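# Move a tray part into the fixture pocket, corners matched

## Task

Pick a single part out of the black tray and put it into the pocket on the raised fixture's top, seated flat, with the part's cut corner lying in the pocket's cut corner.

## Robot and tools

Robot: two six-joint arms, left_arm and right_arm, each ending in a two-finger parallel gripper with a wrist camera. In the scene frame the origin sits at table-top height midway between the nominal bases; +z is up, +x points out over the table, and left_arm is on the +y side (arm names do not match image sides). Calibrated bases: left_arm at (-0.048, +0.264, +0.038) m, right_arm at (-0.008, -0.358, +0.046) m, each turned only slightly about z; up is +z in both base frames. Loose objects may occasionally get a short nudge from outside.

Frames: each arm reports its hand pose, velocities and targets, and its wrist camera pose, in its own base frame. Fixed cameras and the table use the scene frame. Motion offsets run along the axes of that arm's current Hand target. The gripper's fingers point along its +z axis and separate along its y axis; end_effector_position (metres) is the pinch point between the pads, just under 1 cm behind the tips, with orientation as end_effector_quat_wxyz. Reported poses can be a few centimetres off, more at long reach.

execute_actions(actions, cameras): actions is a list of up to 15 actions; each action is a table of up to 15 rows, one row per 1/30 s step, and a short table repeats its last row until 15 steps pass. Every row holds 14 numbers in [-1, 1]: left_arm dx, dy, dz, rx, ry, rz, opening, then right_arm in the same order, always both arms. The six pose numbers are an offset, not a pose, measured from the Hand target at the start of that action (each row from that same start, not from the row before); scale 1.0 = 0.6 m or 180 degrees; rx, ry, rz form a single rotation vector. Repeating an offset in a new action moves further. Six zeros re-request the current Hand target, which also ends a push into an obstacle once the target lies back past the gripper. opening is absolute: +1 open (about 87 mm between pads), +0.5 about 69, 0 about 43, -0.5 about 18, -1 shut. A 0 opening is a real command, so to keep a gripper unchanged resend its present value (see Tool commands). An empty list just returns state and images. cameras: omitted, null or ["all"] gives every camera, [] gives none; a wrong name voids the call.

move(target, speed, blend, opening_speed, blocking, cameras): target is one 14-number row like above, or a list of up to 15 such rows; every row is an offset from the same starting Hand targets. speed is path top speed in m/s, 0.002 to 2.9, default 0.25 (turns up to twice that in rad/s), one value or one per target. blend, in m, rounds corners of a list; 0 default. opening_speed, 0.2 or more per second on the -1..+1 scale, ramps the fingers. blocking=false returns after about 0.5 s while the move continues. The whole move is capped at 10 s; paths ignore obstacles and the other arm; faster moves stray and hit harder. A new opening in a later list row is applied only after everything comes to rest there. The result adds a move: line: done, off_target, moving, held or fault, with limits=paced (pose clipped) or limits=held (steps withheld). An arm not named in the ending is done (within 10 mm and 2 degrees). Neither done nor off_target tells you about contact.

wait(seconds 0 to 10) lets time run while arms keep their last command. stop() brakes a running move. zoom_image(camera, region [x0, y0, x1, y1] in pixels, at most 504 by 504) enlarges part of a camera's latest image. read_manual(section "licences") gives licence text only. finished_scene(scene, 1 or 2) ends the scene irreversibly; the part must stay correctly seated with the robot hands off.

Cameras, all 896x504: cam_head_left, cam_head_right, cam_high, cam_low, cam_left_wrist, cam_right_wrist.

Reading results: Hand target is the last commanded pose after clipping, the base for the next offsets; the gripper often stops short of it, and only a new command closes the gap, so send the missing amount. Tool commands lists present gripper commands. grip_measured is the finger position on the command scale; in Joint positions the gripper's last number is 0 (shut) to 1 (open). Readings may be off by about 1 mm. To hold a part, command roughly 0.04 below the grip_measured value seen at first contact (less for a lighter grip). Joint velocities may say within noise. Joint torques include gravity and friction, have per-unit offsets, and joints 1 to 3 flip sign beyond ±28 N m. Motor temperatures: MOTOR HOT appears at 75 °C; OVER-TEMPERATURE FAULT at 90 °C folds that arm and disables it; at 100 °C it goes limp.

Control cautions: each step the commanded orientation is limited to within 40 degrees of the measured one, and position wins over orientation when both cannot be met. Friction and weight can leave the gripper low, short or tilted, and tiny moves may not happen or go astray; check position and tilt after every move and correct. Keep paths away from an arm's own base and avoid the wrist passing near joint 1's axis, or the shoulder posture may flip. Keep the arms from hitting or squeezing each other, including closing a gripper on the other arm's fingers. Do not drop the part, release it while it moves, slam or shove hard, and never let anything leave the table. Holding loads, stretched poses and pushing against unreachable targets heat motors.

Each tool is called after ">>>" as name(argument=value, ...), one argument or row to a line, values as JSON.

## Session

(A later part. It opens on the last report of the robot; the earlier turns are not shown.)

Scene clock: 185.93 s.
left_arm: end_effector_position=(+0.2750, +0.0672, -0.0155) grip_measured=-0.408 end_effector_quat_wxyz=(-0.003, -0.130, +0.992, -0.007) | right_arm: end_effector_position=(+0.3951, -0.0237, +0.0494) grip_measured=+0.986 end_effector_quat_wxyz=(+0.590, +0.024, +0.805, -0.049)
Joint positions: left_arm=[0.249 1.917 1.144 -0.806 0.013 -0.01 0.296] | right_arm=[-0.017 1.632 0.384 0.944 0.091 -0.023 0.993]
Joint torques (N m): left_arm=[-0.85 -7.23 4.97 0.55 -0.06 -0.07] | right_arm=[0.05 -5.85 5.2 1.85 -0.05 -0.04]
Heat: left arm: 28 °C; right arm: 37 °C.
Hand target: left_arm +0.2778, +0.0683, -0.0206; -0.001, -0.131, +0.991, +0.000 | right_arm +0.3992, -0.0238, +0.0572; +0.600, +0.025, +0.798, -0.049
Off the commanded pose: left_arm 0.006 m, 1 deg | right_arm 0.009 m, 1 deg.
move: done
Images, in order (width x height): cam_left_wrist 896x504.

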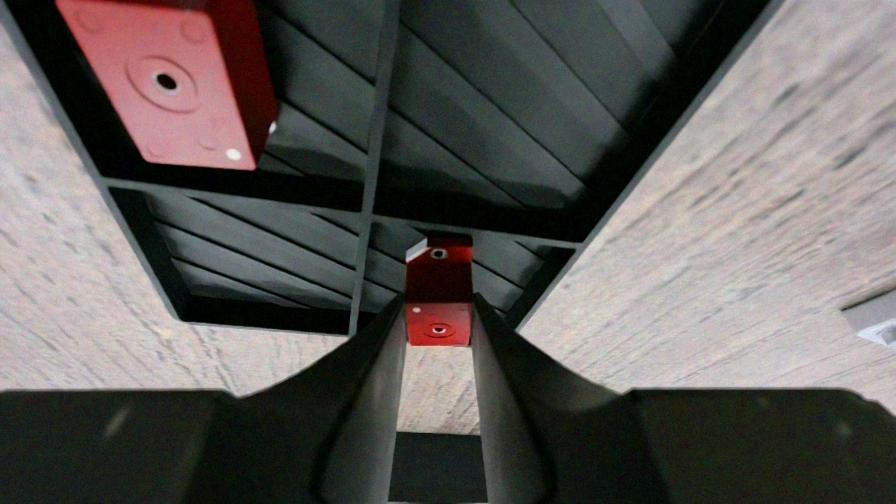

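>>> move(
  target=[
    [0,0,-0.1,0,0,0,-0.52,0,0,0,0,0,0,1],
    [0,0,-0.368,0,0,0,-0.52,0,0,0,0,0,0,1],
    [0.001,-0.436,-0.368,0,0,0.153,-0.52,0,0,0,0,0,0,1],
  ],
  speed=[0.08,0.2,0.2],
  blend=[0.01,0.03,0],
)

>>> zoom_image(
  camera="cam_left_wrist",
  region=[300, 100, 600, 400],
)

Scene clock: 206.70 s.
left_arm: end_effector_position=(+0.3426, -0.1840, +0.1965) grip_measured=-0.408 end_effector_quat_wxyz=(+0.097, +0.112, +0.988, -0.040) | right_arm: end_effector_position=(+0.3951, -0.0237, +0.0494) grip_measured=+0.986 end_effector_quat_wxyz=(+0.590, +0.024, +0.805, -0.049)
Joint positions: left_arm=[-0.464 2.07 2.253 -1.544 0.009 -0.238 0.296] | right_arm=[-0.017 1.632 0.384 0.944 0.091 -0.023 0.993]
Joint torques (N m): left_arm=[-0.02 -9.26 8.65 0.61 0.07 -0.08] | right_arm=[0.05 -5.83 5.19 1.85 -0.04 -0.04]
Motor temperatures (°C): left_arm=[18 27 27 24 18 19 18] | right_arm=[21 27 25 37 20 20 17]
Heat: left arm: 27 °C; right arm: 37 °C.
Hand target: left_arm +0.3456, -0.1844, +0.2003; -0.001, +0.109, +0.994, +0.000 | right_arm +0.3992, -0.0238, +0.0572; +0.600, +0.025, +0.798, -0.049
Off the commanded pose: left_arm 0.005 m, 12 deg | right_arm 0.009 m, 1 deg.
joint sent to its limit (left arm) — joint 4 (wrist pitch), lower limit. The joint targets are off in orientation, not in position.
move: off_target (left_arm)

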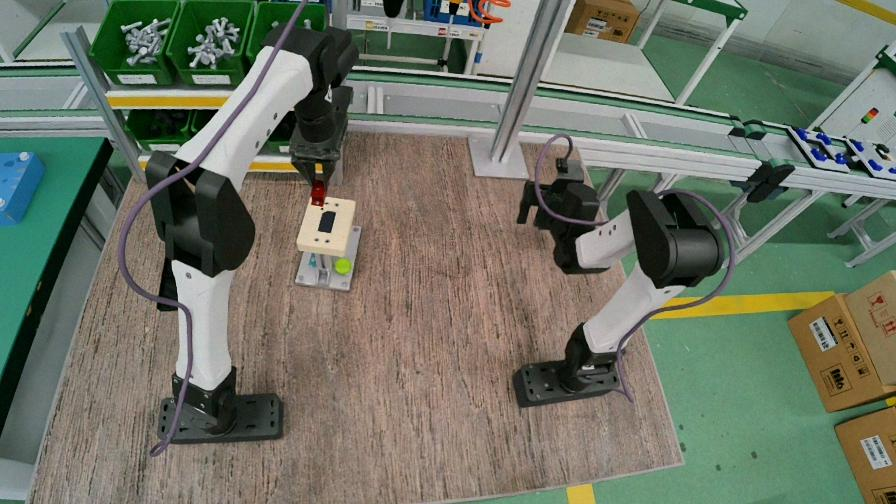

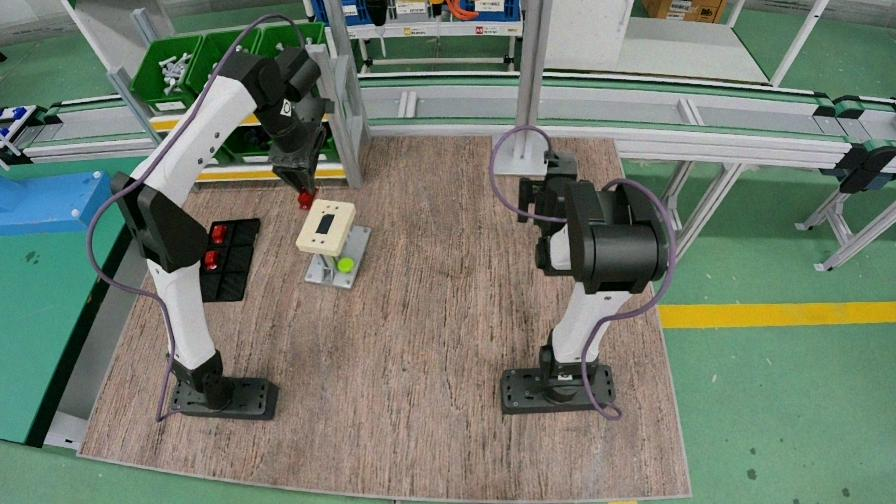

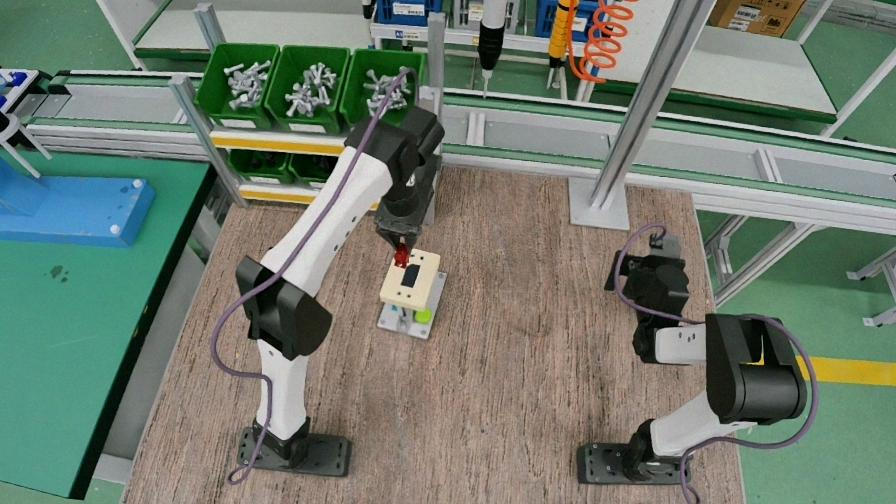

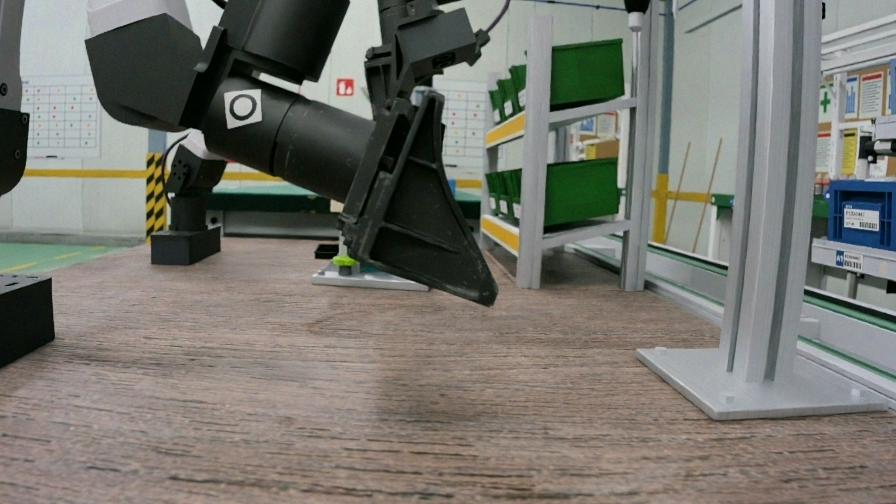

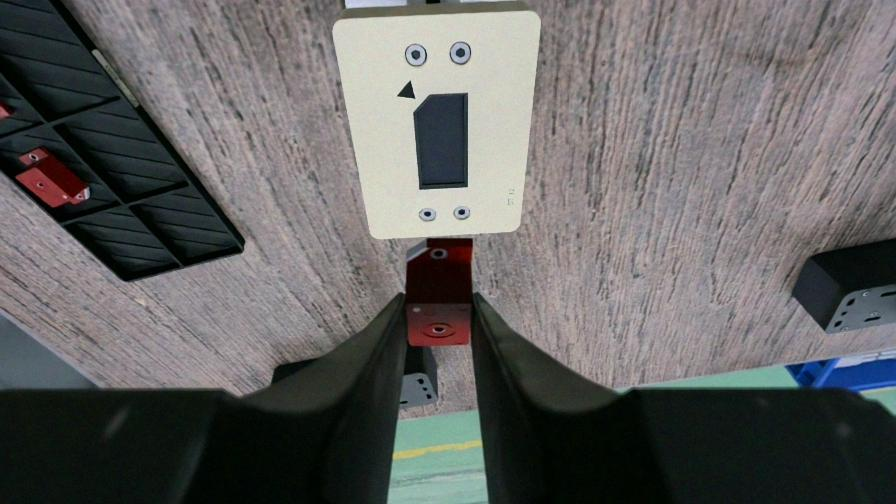

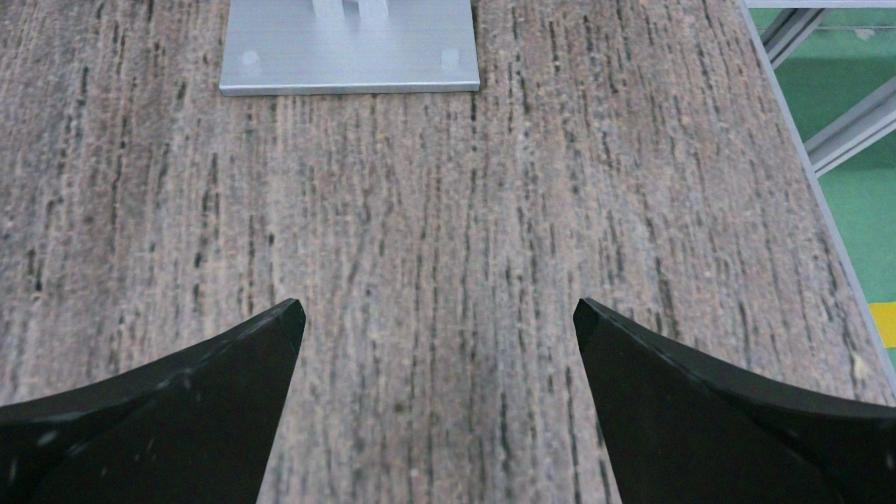

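Scaled by 1.680 from the camera's 896x504 image, which has a finer 1280x720 frame.

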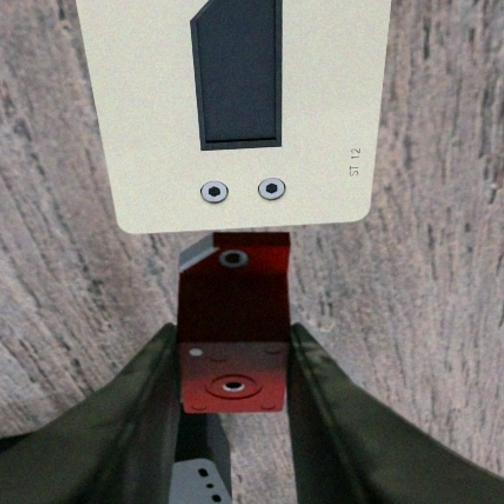

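>>> move(
  target=[-0.0178,-0.008,0.124,0,0,0,-0.52,0,0,0,0,0,0,1],
  speed=0.12,
  cameras=["cam_left_wrist","cam_high","cam_head_right","cam_head_left"],
)

>>> zoom_image(
  camera="cam_left_wrist",
  region=[300, 130, 600, 380],
)

>>> zoom_image(
  camera="cam_high",
  region=[350, 190, 470, 350],
)

>>> zoom_image(
  camera="cam_head_right",
  region=[270, 150, 390, 300],
)

Scene clock: 276.83 s.
left_arm: end_effector_position=(+0.3513, -0.1907, +0.1238) grip_measured=-0.408 end_effector_quat_wxyz=(+0.008, +0.114, +0.993, -0.007) | right_arm: end_effector_position=(+0.3951, -0.0237, +0.0494) grip_measured=+0.986 end_effector_quat_wxyz=(+0.590, +0.024, +0.805, -0.049)
Joint positions: left_arm=[-0.469 2.269 2.262 -1.544 0.009 -0.24 0.296] | right_arm=[-0.017 1.632 0.384 0.944 0.091 -0.023 0.993]
Joint torques (N m): left_arm=[-0.27 -10.59 8.75 0.28 0.01 -0.09] | right_arm=[0.05 -5.85 5.2 1.85 -0.04 -0.04]
Heat: left arm: 29 °C; right arm: 39 °C.
Hand target: left_arm +0.3549, -0.1914, +0.1259; -0.001, +0.109, +0.994, +0.000 | right_arm +0.3992, -0.0238, +0.0572; +0.600, +0.025, +0.798, -0.049
Off the commanded pose: left_arm 0.004 m, 1 deg | right_arm 0.009 m, 1 deg.
joint sent to its limit (left arm) — joint 4 (wrist pitch), lower limit. The joint targets still meet the commanded pose.
move: done
Images, in order (width x height): cam_head_left 896x504, cam_head_right 896x504, cam_high 896x504, cam_left_wrist 896x504.

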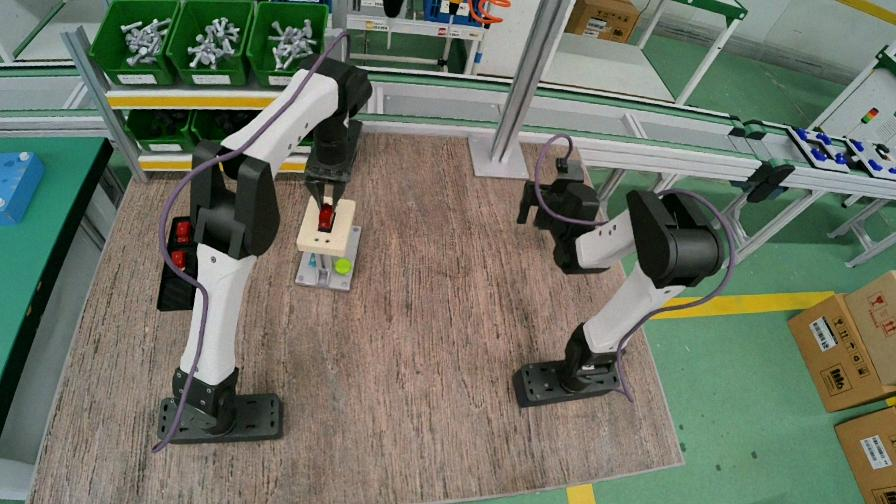

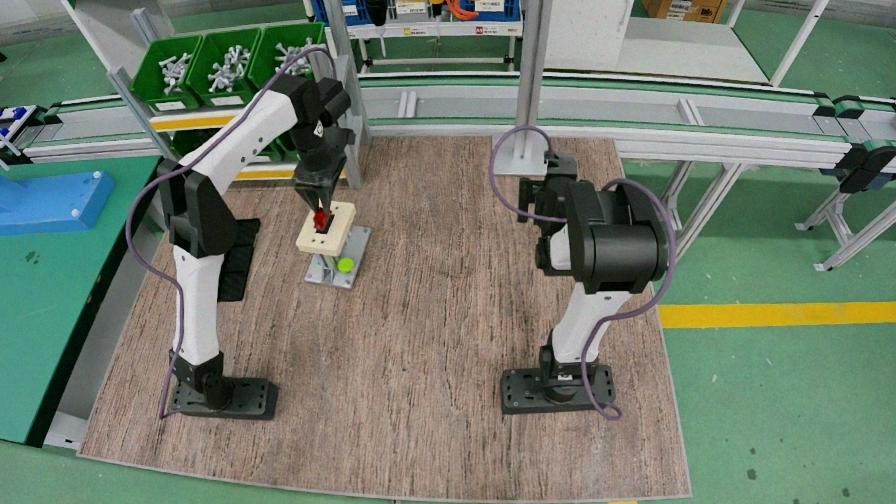

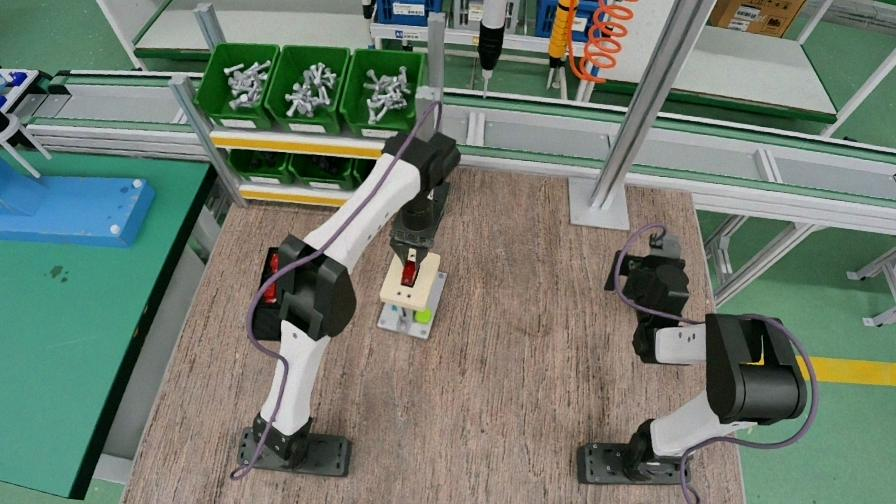

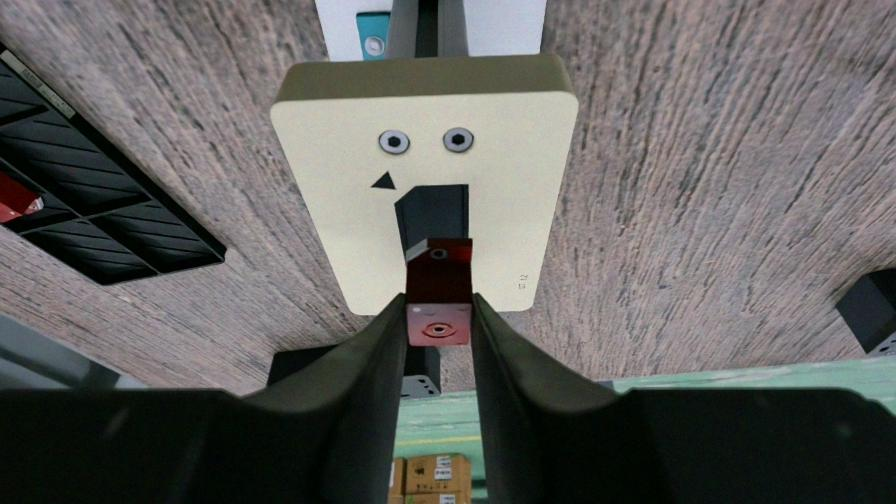

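Scaled by 1.680 from the camera's 896x504 image, which has a finer 1280x720 frame.

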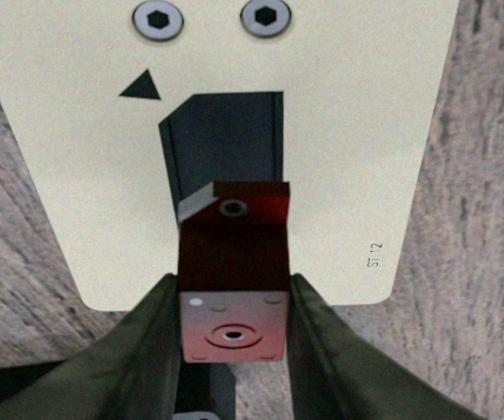

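Scaled by 3.150 from the camera's 896x504 image, which has a finer 1280x720 frame.

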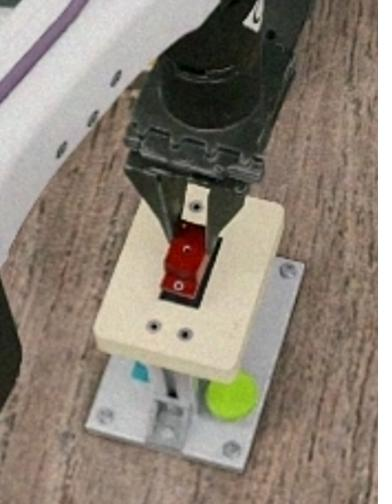

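Scaled by 3.360 from the camera's 896x504 image, which has a finer 1280x720 frame.

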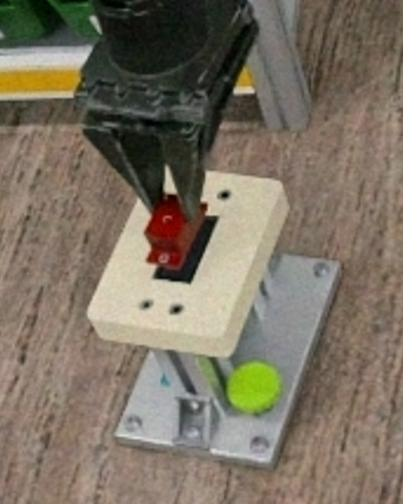

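>>> move(
  target=[-0.0083,0.003,0.0133,0,0.0078,-0.0156,-0.52,0,0,0,0,0,0,1],
  speed=0.06,
  cameras=["cam_left_wrist","cam_high","cam_head_right","cam_head_left"],
)

>>> zoom_image(
  camera="cam_left_wrist",
  region=[350, 170, 530, 350],
)

Scene clock: 339.43 s.
left_arm: end_effector_position=(+0.3550, -0.1933, +0.1180) grip_measured=-0.408 end_effector_quat_wxyz=(+0.005, +0.106, +0.994, -0.006) | right_arm: end_effector_position=(+0.3951, -0.0237, +0.0494) grip_measured=+0.986 end_effector_quat_wxyz=(+0.590, +0.024, +0.805, -0.049)
Joint positions: left_arm=[-0.469 2.296 2.283 -1.544 0.009 -0.257 0.296] | right_arm=[-0.017 1.632 0.384 0.944 0.091 -0.023 0.993]
Joint torques (N m): left_arm=[1.05 -10.39 8.49 0.27 0.08 -0.28] | right_arm=[0.05 -5.85 5.19 1.85 -0.04 -0.04]
Motor temperatures (°C): left_arm=[18 35 30 22 18 18 20] | right_arm=[21 27 26 40 20 19 17]
Heat: left arm: 35 °C; right arm: 40 °C.
Hand target: left_arm +0.3601, -0.1907, +0.1179; -0.013, +0.084, +0.996, +0.001 | right_arm +0.3992, -0.0238, +0.0572; +0.600, +0.025, +0.798, -0.049
Off the commanded pose: left_arm 0.006 m, 3 deg | right_arm 0.009 m, 1 deg.
joint sent to its limit (left arm) — joint 4 (wrist pitch), lower limit. The joint targets still meet the commanded pose.
move: off_target (left_arm)
Images, in order (width x height): cam_head_left 896x504, cam_head_right 896x504, cam_high 896x504, cam_left_wrist 896x504.

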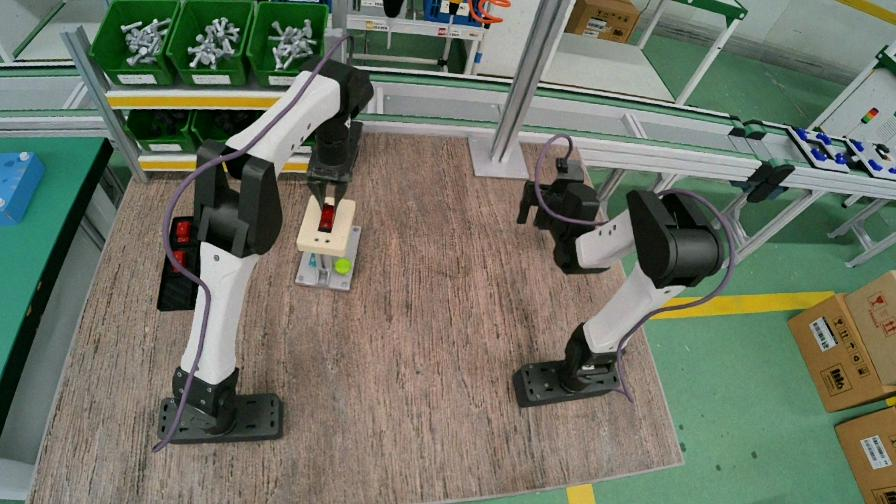

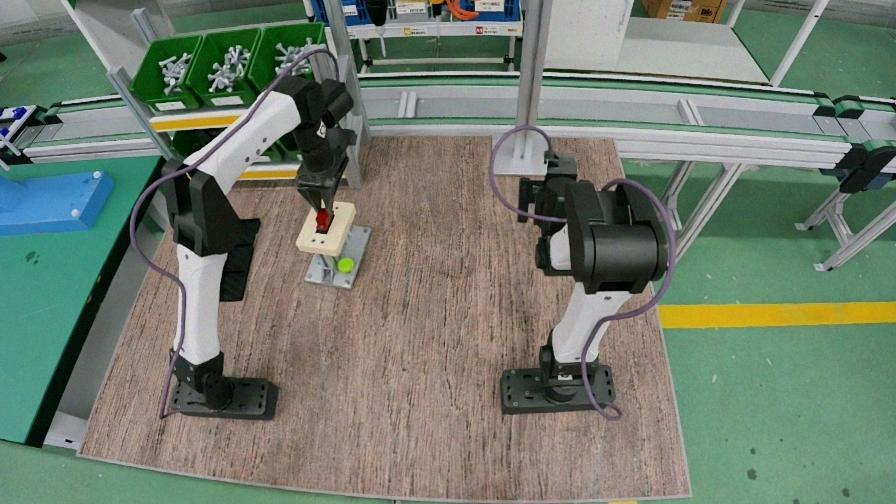

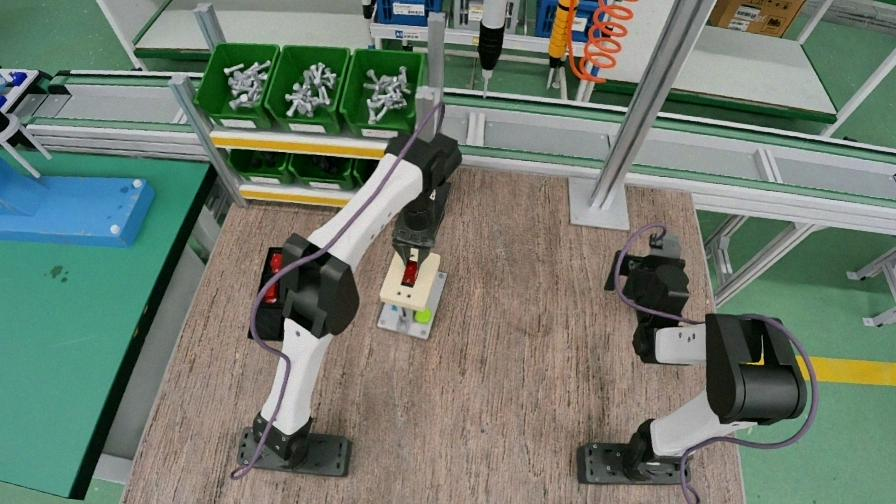

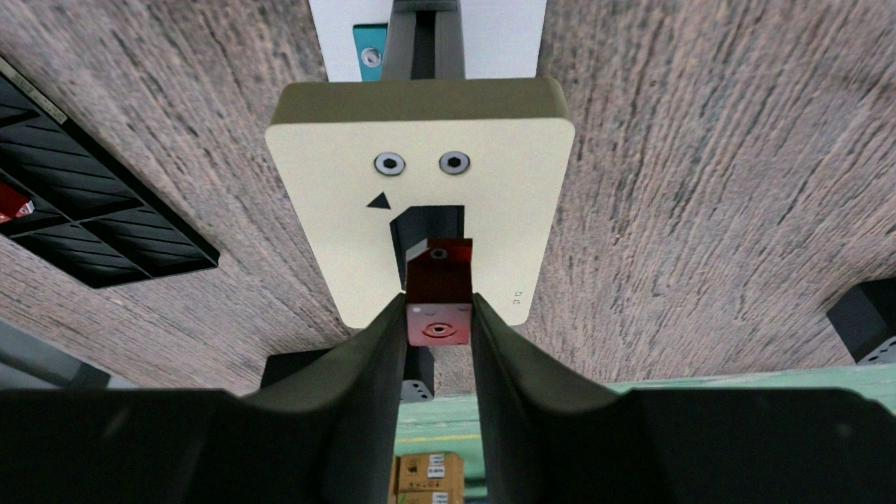

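Scaled by 2.800 from the camera's 896x504 image, which has a finer 1280x720 frame.

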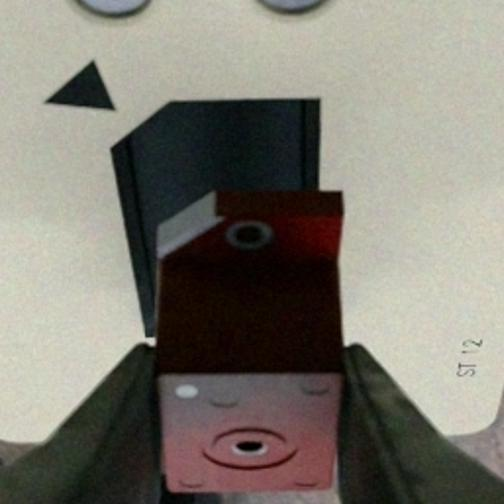

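>>> zoom_image(
  camera="cam_high",
  region=[370, 230, 450, 320],
)

>>> zoom_image(
  camera="cam_head_right",
  region=[285, 180, 365, 270],
)

>>> zoom_image(
  camera="cam_head_left",
  region=[285, 180, 365, 270],
)

Scaled by 5.600 from the camera's 896x504 image, which has a finer 1280x720 frame.

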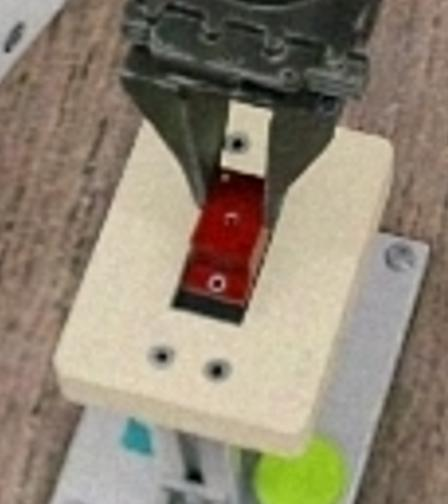

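Scaled by 5.600 from the camera's 896x504 image, which has a finer 1280x720 frame.

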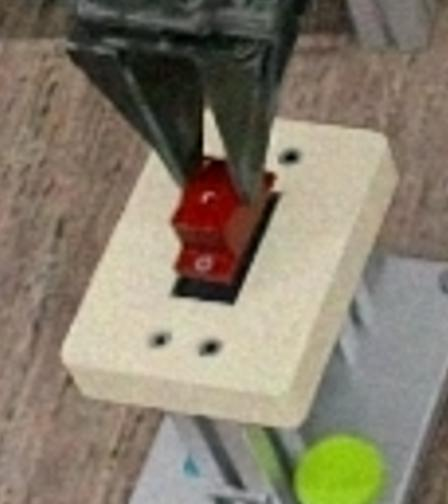

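Scaled by 5.600 from the camera's 896x504 image, which has a finer 1280x720 frame.

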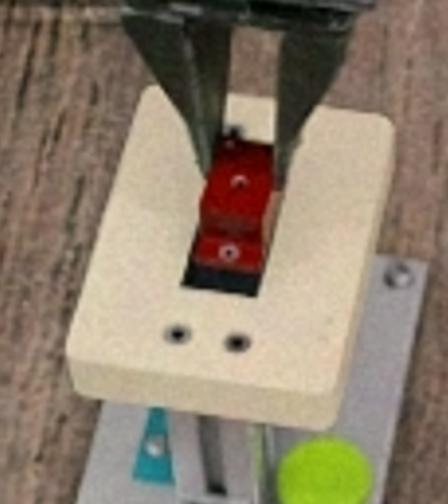

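>>> move(
  target=[-0.0025,0.0068,0.008,0,0,-0.0122,-0.52,0,0,0,0,0,0,1],
  speed=0.06,
  cameras=["cam_left_wrist","cam_high","cam_head_right","cam_head_left"],
)

>>> zoom_image(
  camera="cam_left_wrist",
  region=[350, 170, 530, 350],
)

Scene clock: 400.23 s.
left_arm: end_effector_position=(+0.3549, -0.1938, +0.1142) grip_measured=-0.408 end_effector_quat_wxyz=(+0.000, +0.101, +0.995, -0.005) | right_arm: end_effector_position=(+0.3951, -0.0237, +0.0494) grip_measured=+0.986 end_effector_quat_wxyz=(+0.590, +0.024, +0.805, -0.049)
Joint positions: left_arm=[-0.469 2.306 2.283 -1.544 0.009 -0.267 0.296] | right_arm=[-0.017 1.632 0.384 0.944 0.091 -0.023 0.993]
Joint torques (N m): left_arm=[2.26 -10.25 8.32 0.25 0.07 -0.42] | right_arm=[0.03 -5.85 5.19 1.85 -0.04 -0.03]
Heat: left arm: 36 °C; right arm: 41 °C.
Hand target: left_arm +0.3621, -0.1869, +0.1130; -0.013, +0.065, +0.998, +0.001 | right_arm +0.3992, -0.0238, +0.0572; +0.600, +0.025, +0.798, -0.049
Off the commanded pose: left_arm 0.010 m, 4 deg | right_arm 0.009 m, 1 deg.
joint sent to its limit (left arm) — joint 4 (wrist pitch), lower limit. The joint targets still meet the commanded pose.
move: off_target (left_arm)
Images, in order (width x height): cam_head_left 896x504, cam_head_right 896x504, cam_high 896x504, cam_left_wrist 896x504.

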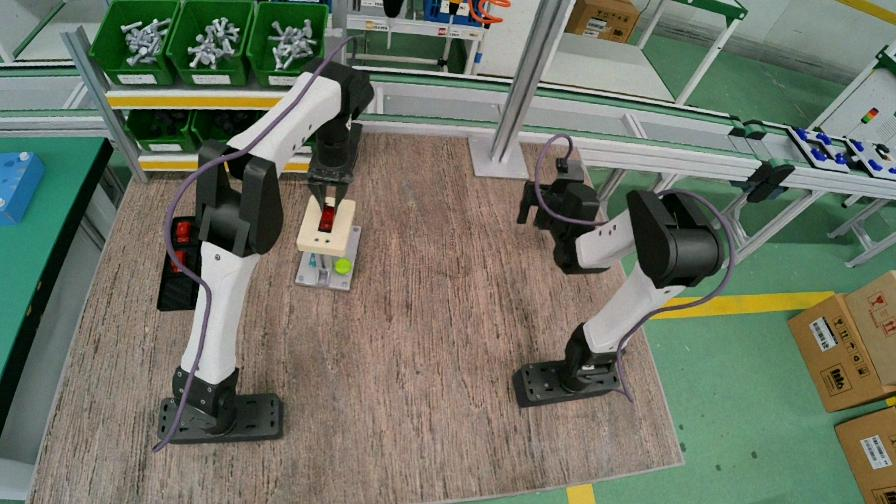

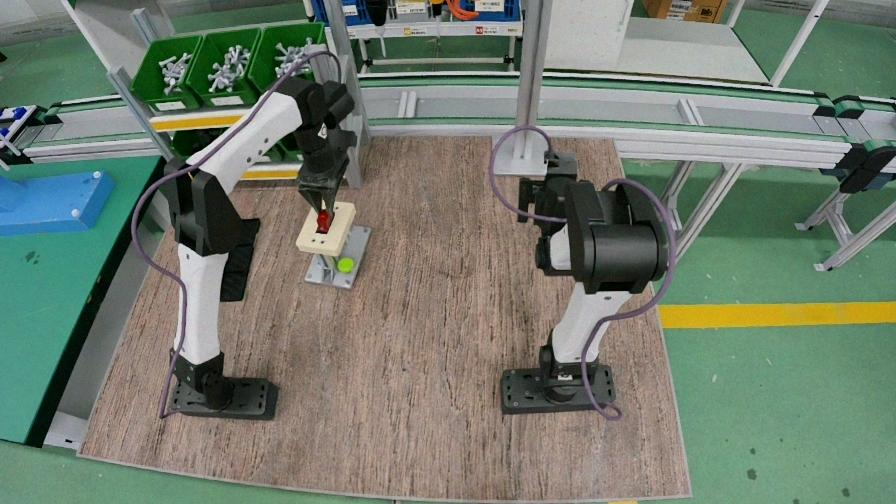

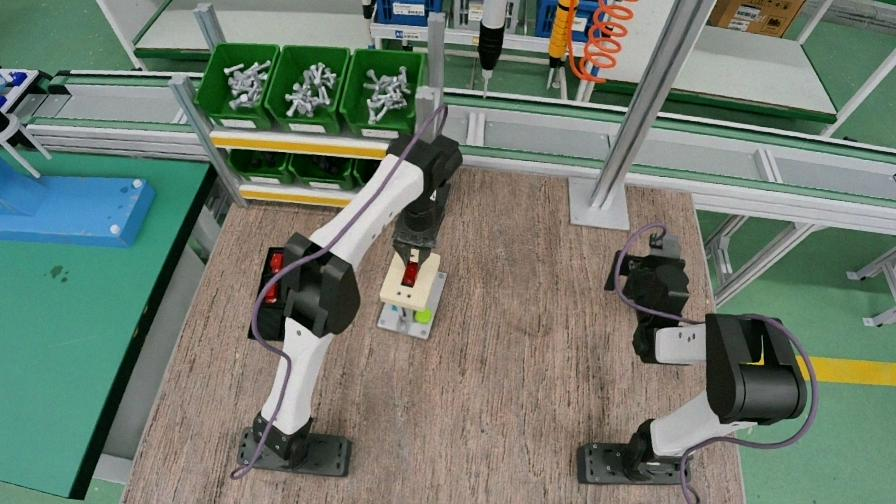

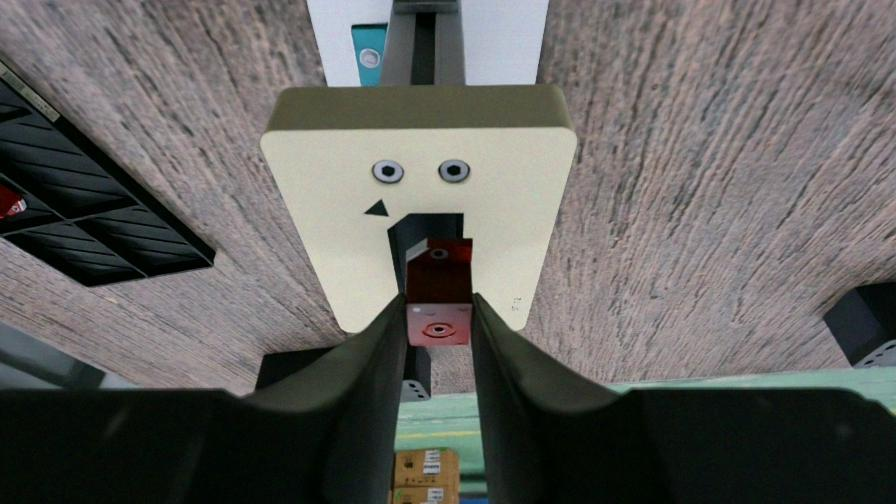

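Scaled by 2.800 from the camera's 896x504 image, which has a finer 1280x720 frame.

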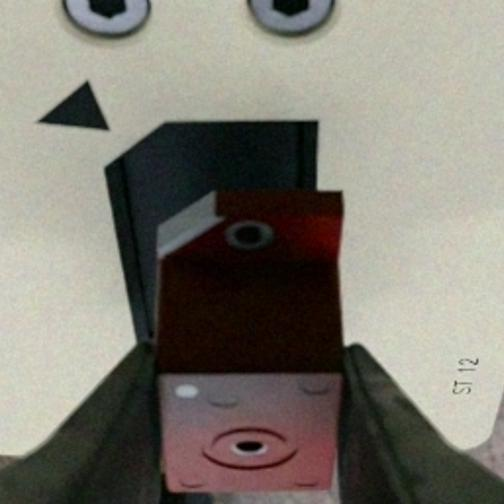

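>>> move(
  target=[
    [0,0.03,0,0,0,0.0172,-0.52,0,0,0,0,0,0,1],
    [-0.0017,-0.0045,0,0,0,0.0172,-0.52,0,0,0,0,0,0,1],
    [-0.0017,-0.0045,0.005,0,0,0.0172,-0.52,0,0,0,0,0,0,1],
  ],
  speed=0.06,
  cameras=["cam_left_wrist","cam_high","cam_head_right","cam_head_left"],
)

>>> zoom_image(
  camera="cam_left_wrist",
  region=[350, 170, 530, 350],
)

Scene clock: 420.60 s.
left_arm: end_effector_position=(+0.3568, -0.1896, +0.1113) grip_measured=-0.408 end_effector_quat_wxyz=(-0.005, +0.117, +0.993, -0.003) | right_arm: end_effector_position=(+0.3951, -0.0237, +0.0494) grip_measured=+0.986 end_effector_quat_wxyz=(+0.590, +0.024, +0.805, -0.049)
Joint positions: left_arm=[-0.461 2.322 2.296 -1.554 0.009 -0.226 0.296] | right_arm=[-0.017 1.632 0.384 0.944 0.091 -0.023 0.993]
Joint torques (N m): left_arm=[0.61 -10.45 8.29 0.33 0.07 -0.39] | right_arm=[0.05 -5.85 5.19 1.85 -0.04 -0.04]
Heat: left arm: 35 °C; right arm: 41 °C.
Hand target: left_arm +0.3627, -0.1897, +0.1100; -0.013, +0.092, +0.996, +0.001 | right_arm +0.3992, -0.0238, +0.0572; +0.600, +0.025, +0.798, -0.049
Off the commanded pose: left_arm 0.006 m, 3 deg | right_arm 0.009 m, 1 deg.
joint sent to its limit (left arm) — joint 4 (wrist pitch), lower limit. The joint targets still meet the commanded pose.
move: off_target (left_arm)
Images, in order (width x height): cam_head_left 896x504, cam_head_right 896x504, cam_high 896x504, cam_left_wrist 896x504.

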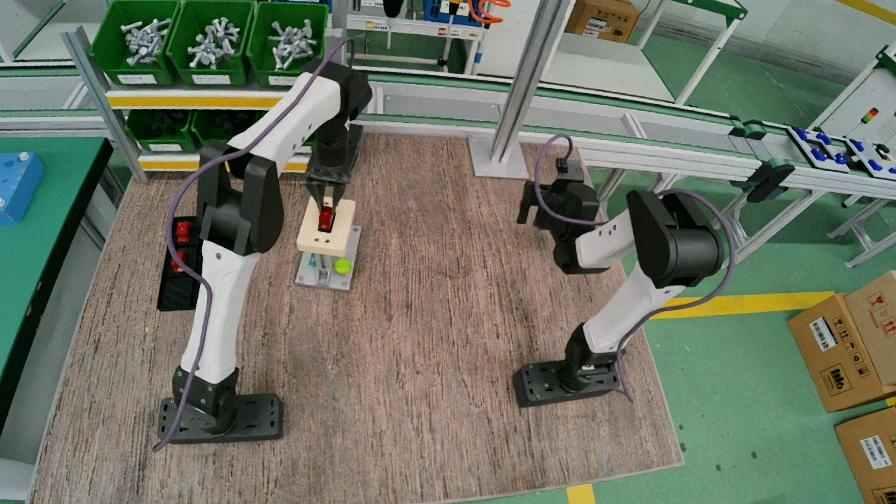

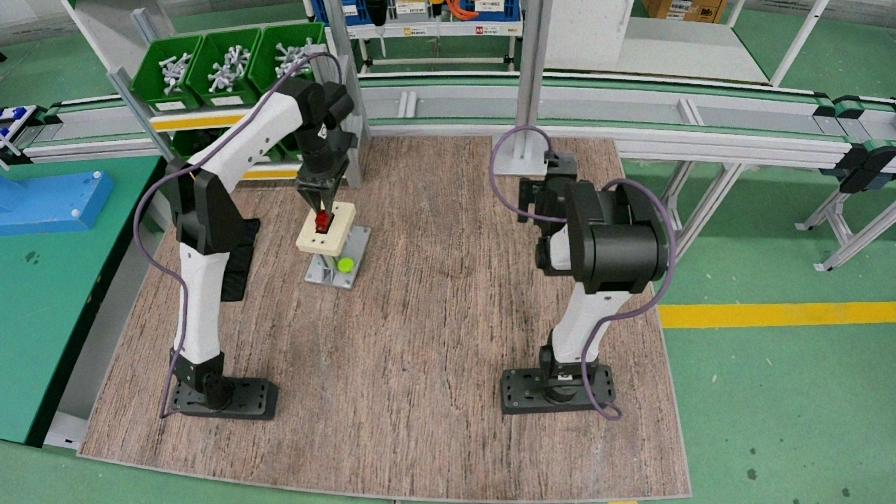

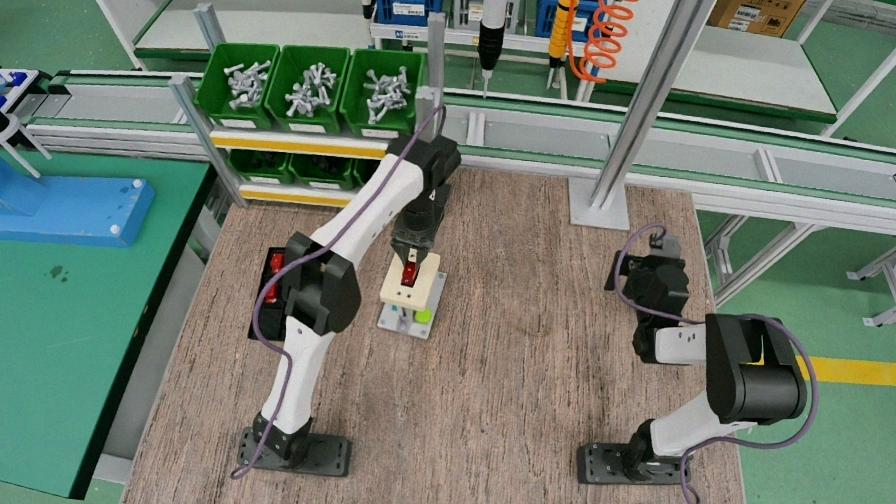

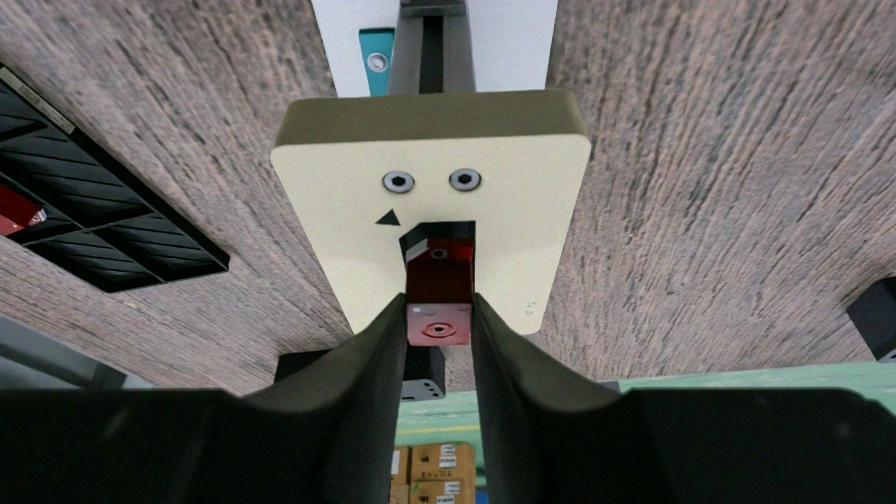

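Scaled by 2.800 from the camera's 896x504 image, which has a finer 1280x720 frame.

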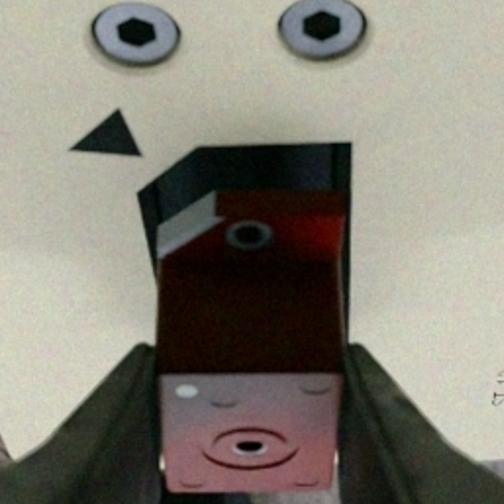

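>>> move(
  target=[-0.001,0.001,0.005,0,0,-0.0165,-0.52,0,0,0,0,0,0,1],
  speed=0.05,
  cameras=["cam_left_wrist","cam_high","cam_head_right","cam_head_left"],
)

>>> zoom_image(
  camera="cam_left_wrist",
  region=[350, 170, 530, 350],
)

>>> zoom_image(
  camera="cam_head_right",
  region=[285, 180, 365, 270],
)

Scene clock: 438.47 s.
left_arm: end_effector_position=(+0.3569, -0.1926, +0.1099) grip_measured=-0.408 end_effector_quat_wxyz=(-0.005, +0.107, +0.994, -0.003) | right_arm: end_effector_position=(+0.3951, -0.0237, +0.0494) grip_measured=+0.986 end_effector_quat_wxyz=(+0.590, +0.024, +0.805, -0.049)
Joint positions: left_arm=[-0.465 2.325 2.296 -1.549 0.009 -0.251 0.296] | right_arm=[-0.017 1.632 0.384 0.944 0.091 -0.023 0.993]
Joint torques (N m): left_arm=[1.58 -10.06 8.23 0.29 0.07 -0.58] | right_arm=[0.05 -5.83 5.19 1.84 -0.05 -0.04]
Heat: left arm: 34 °C; right arm: 41 °C.
Hand target: left_arm +0.3633, -0.1894, +0.1069; -0.013, +0.066, +0.998, +0.001 | right_arm +0.3992, -0.0238, +0.0572; +0.600, +0.025, +0.798, -0.049
Off the commanded pose: left_arm 0.008 m, 5 deg | right_arm 0.009 m, 1 deg.
joint sent to its limit (left arm) — joint 4 (wrist pitch), lower limit. The joint targets still meet the commanded pose.
move: off_target (left_arm)
Images, in order (width x height): cam_head_left 896x504, cam_head_right 896x504, cam_high 896x504, cam_left_wrist 896x504.

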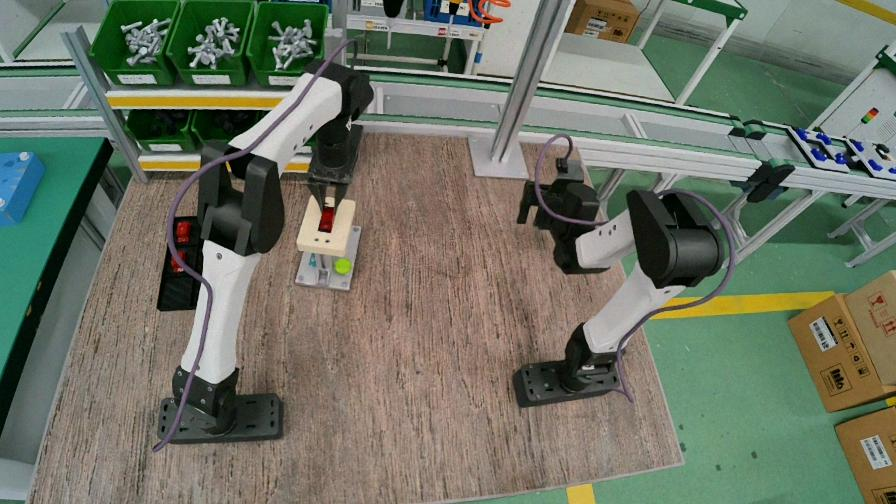

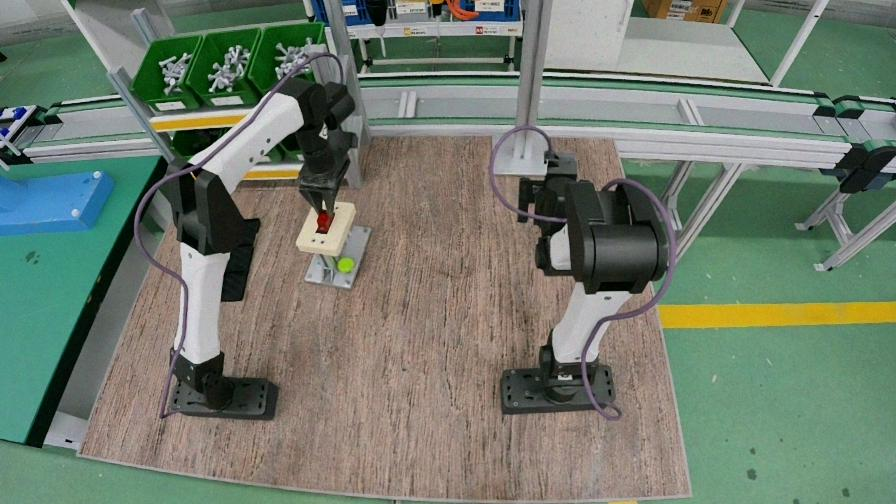

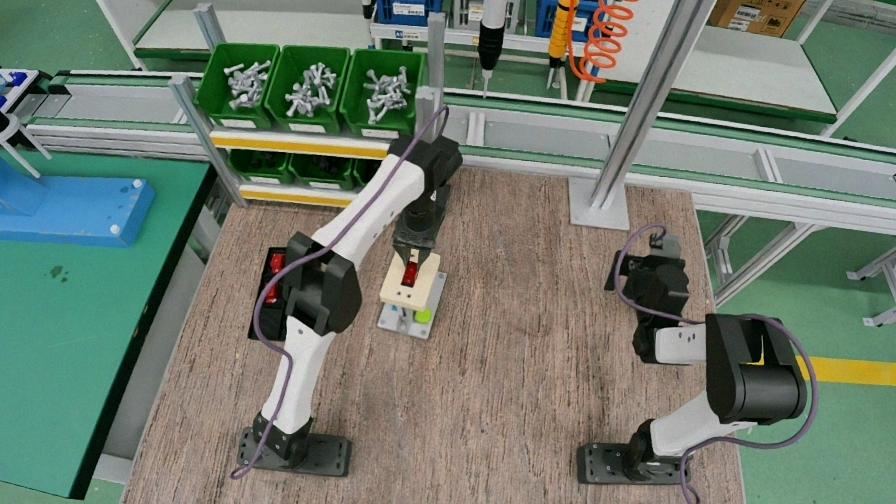

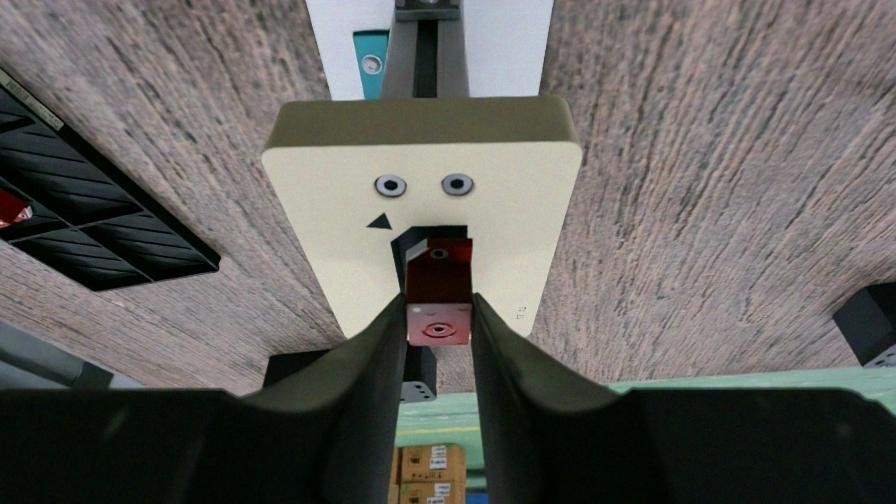

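Scaled by 2.800 from the camera's 896x504 image, which has a finer 1280x720 frame.

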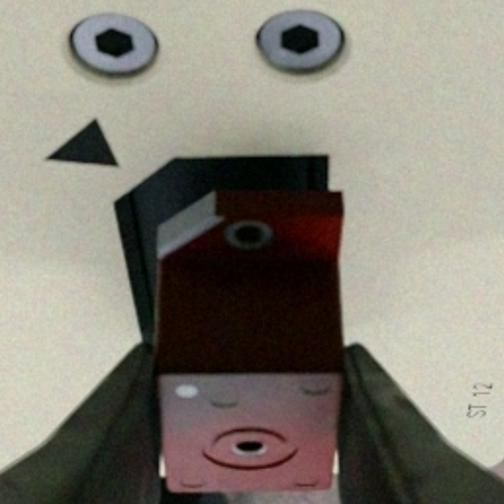

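Scaled by 5.600 from the camera's 896x504 image, which has a finer 1280x720 frame.

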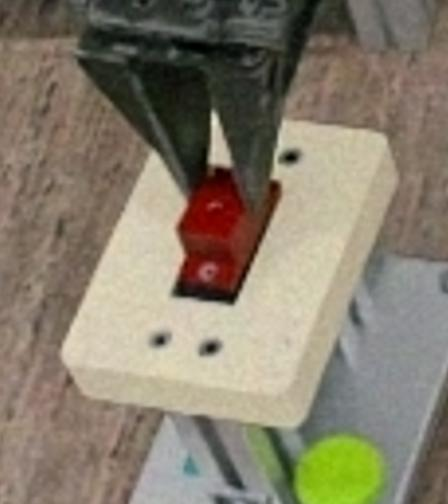

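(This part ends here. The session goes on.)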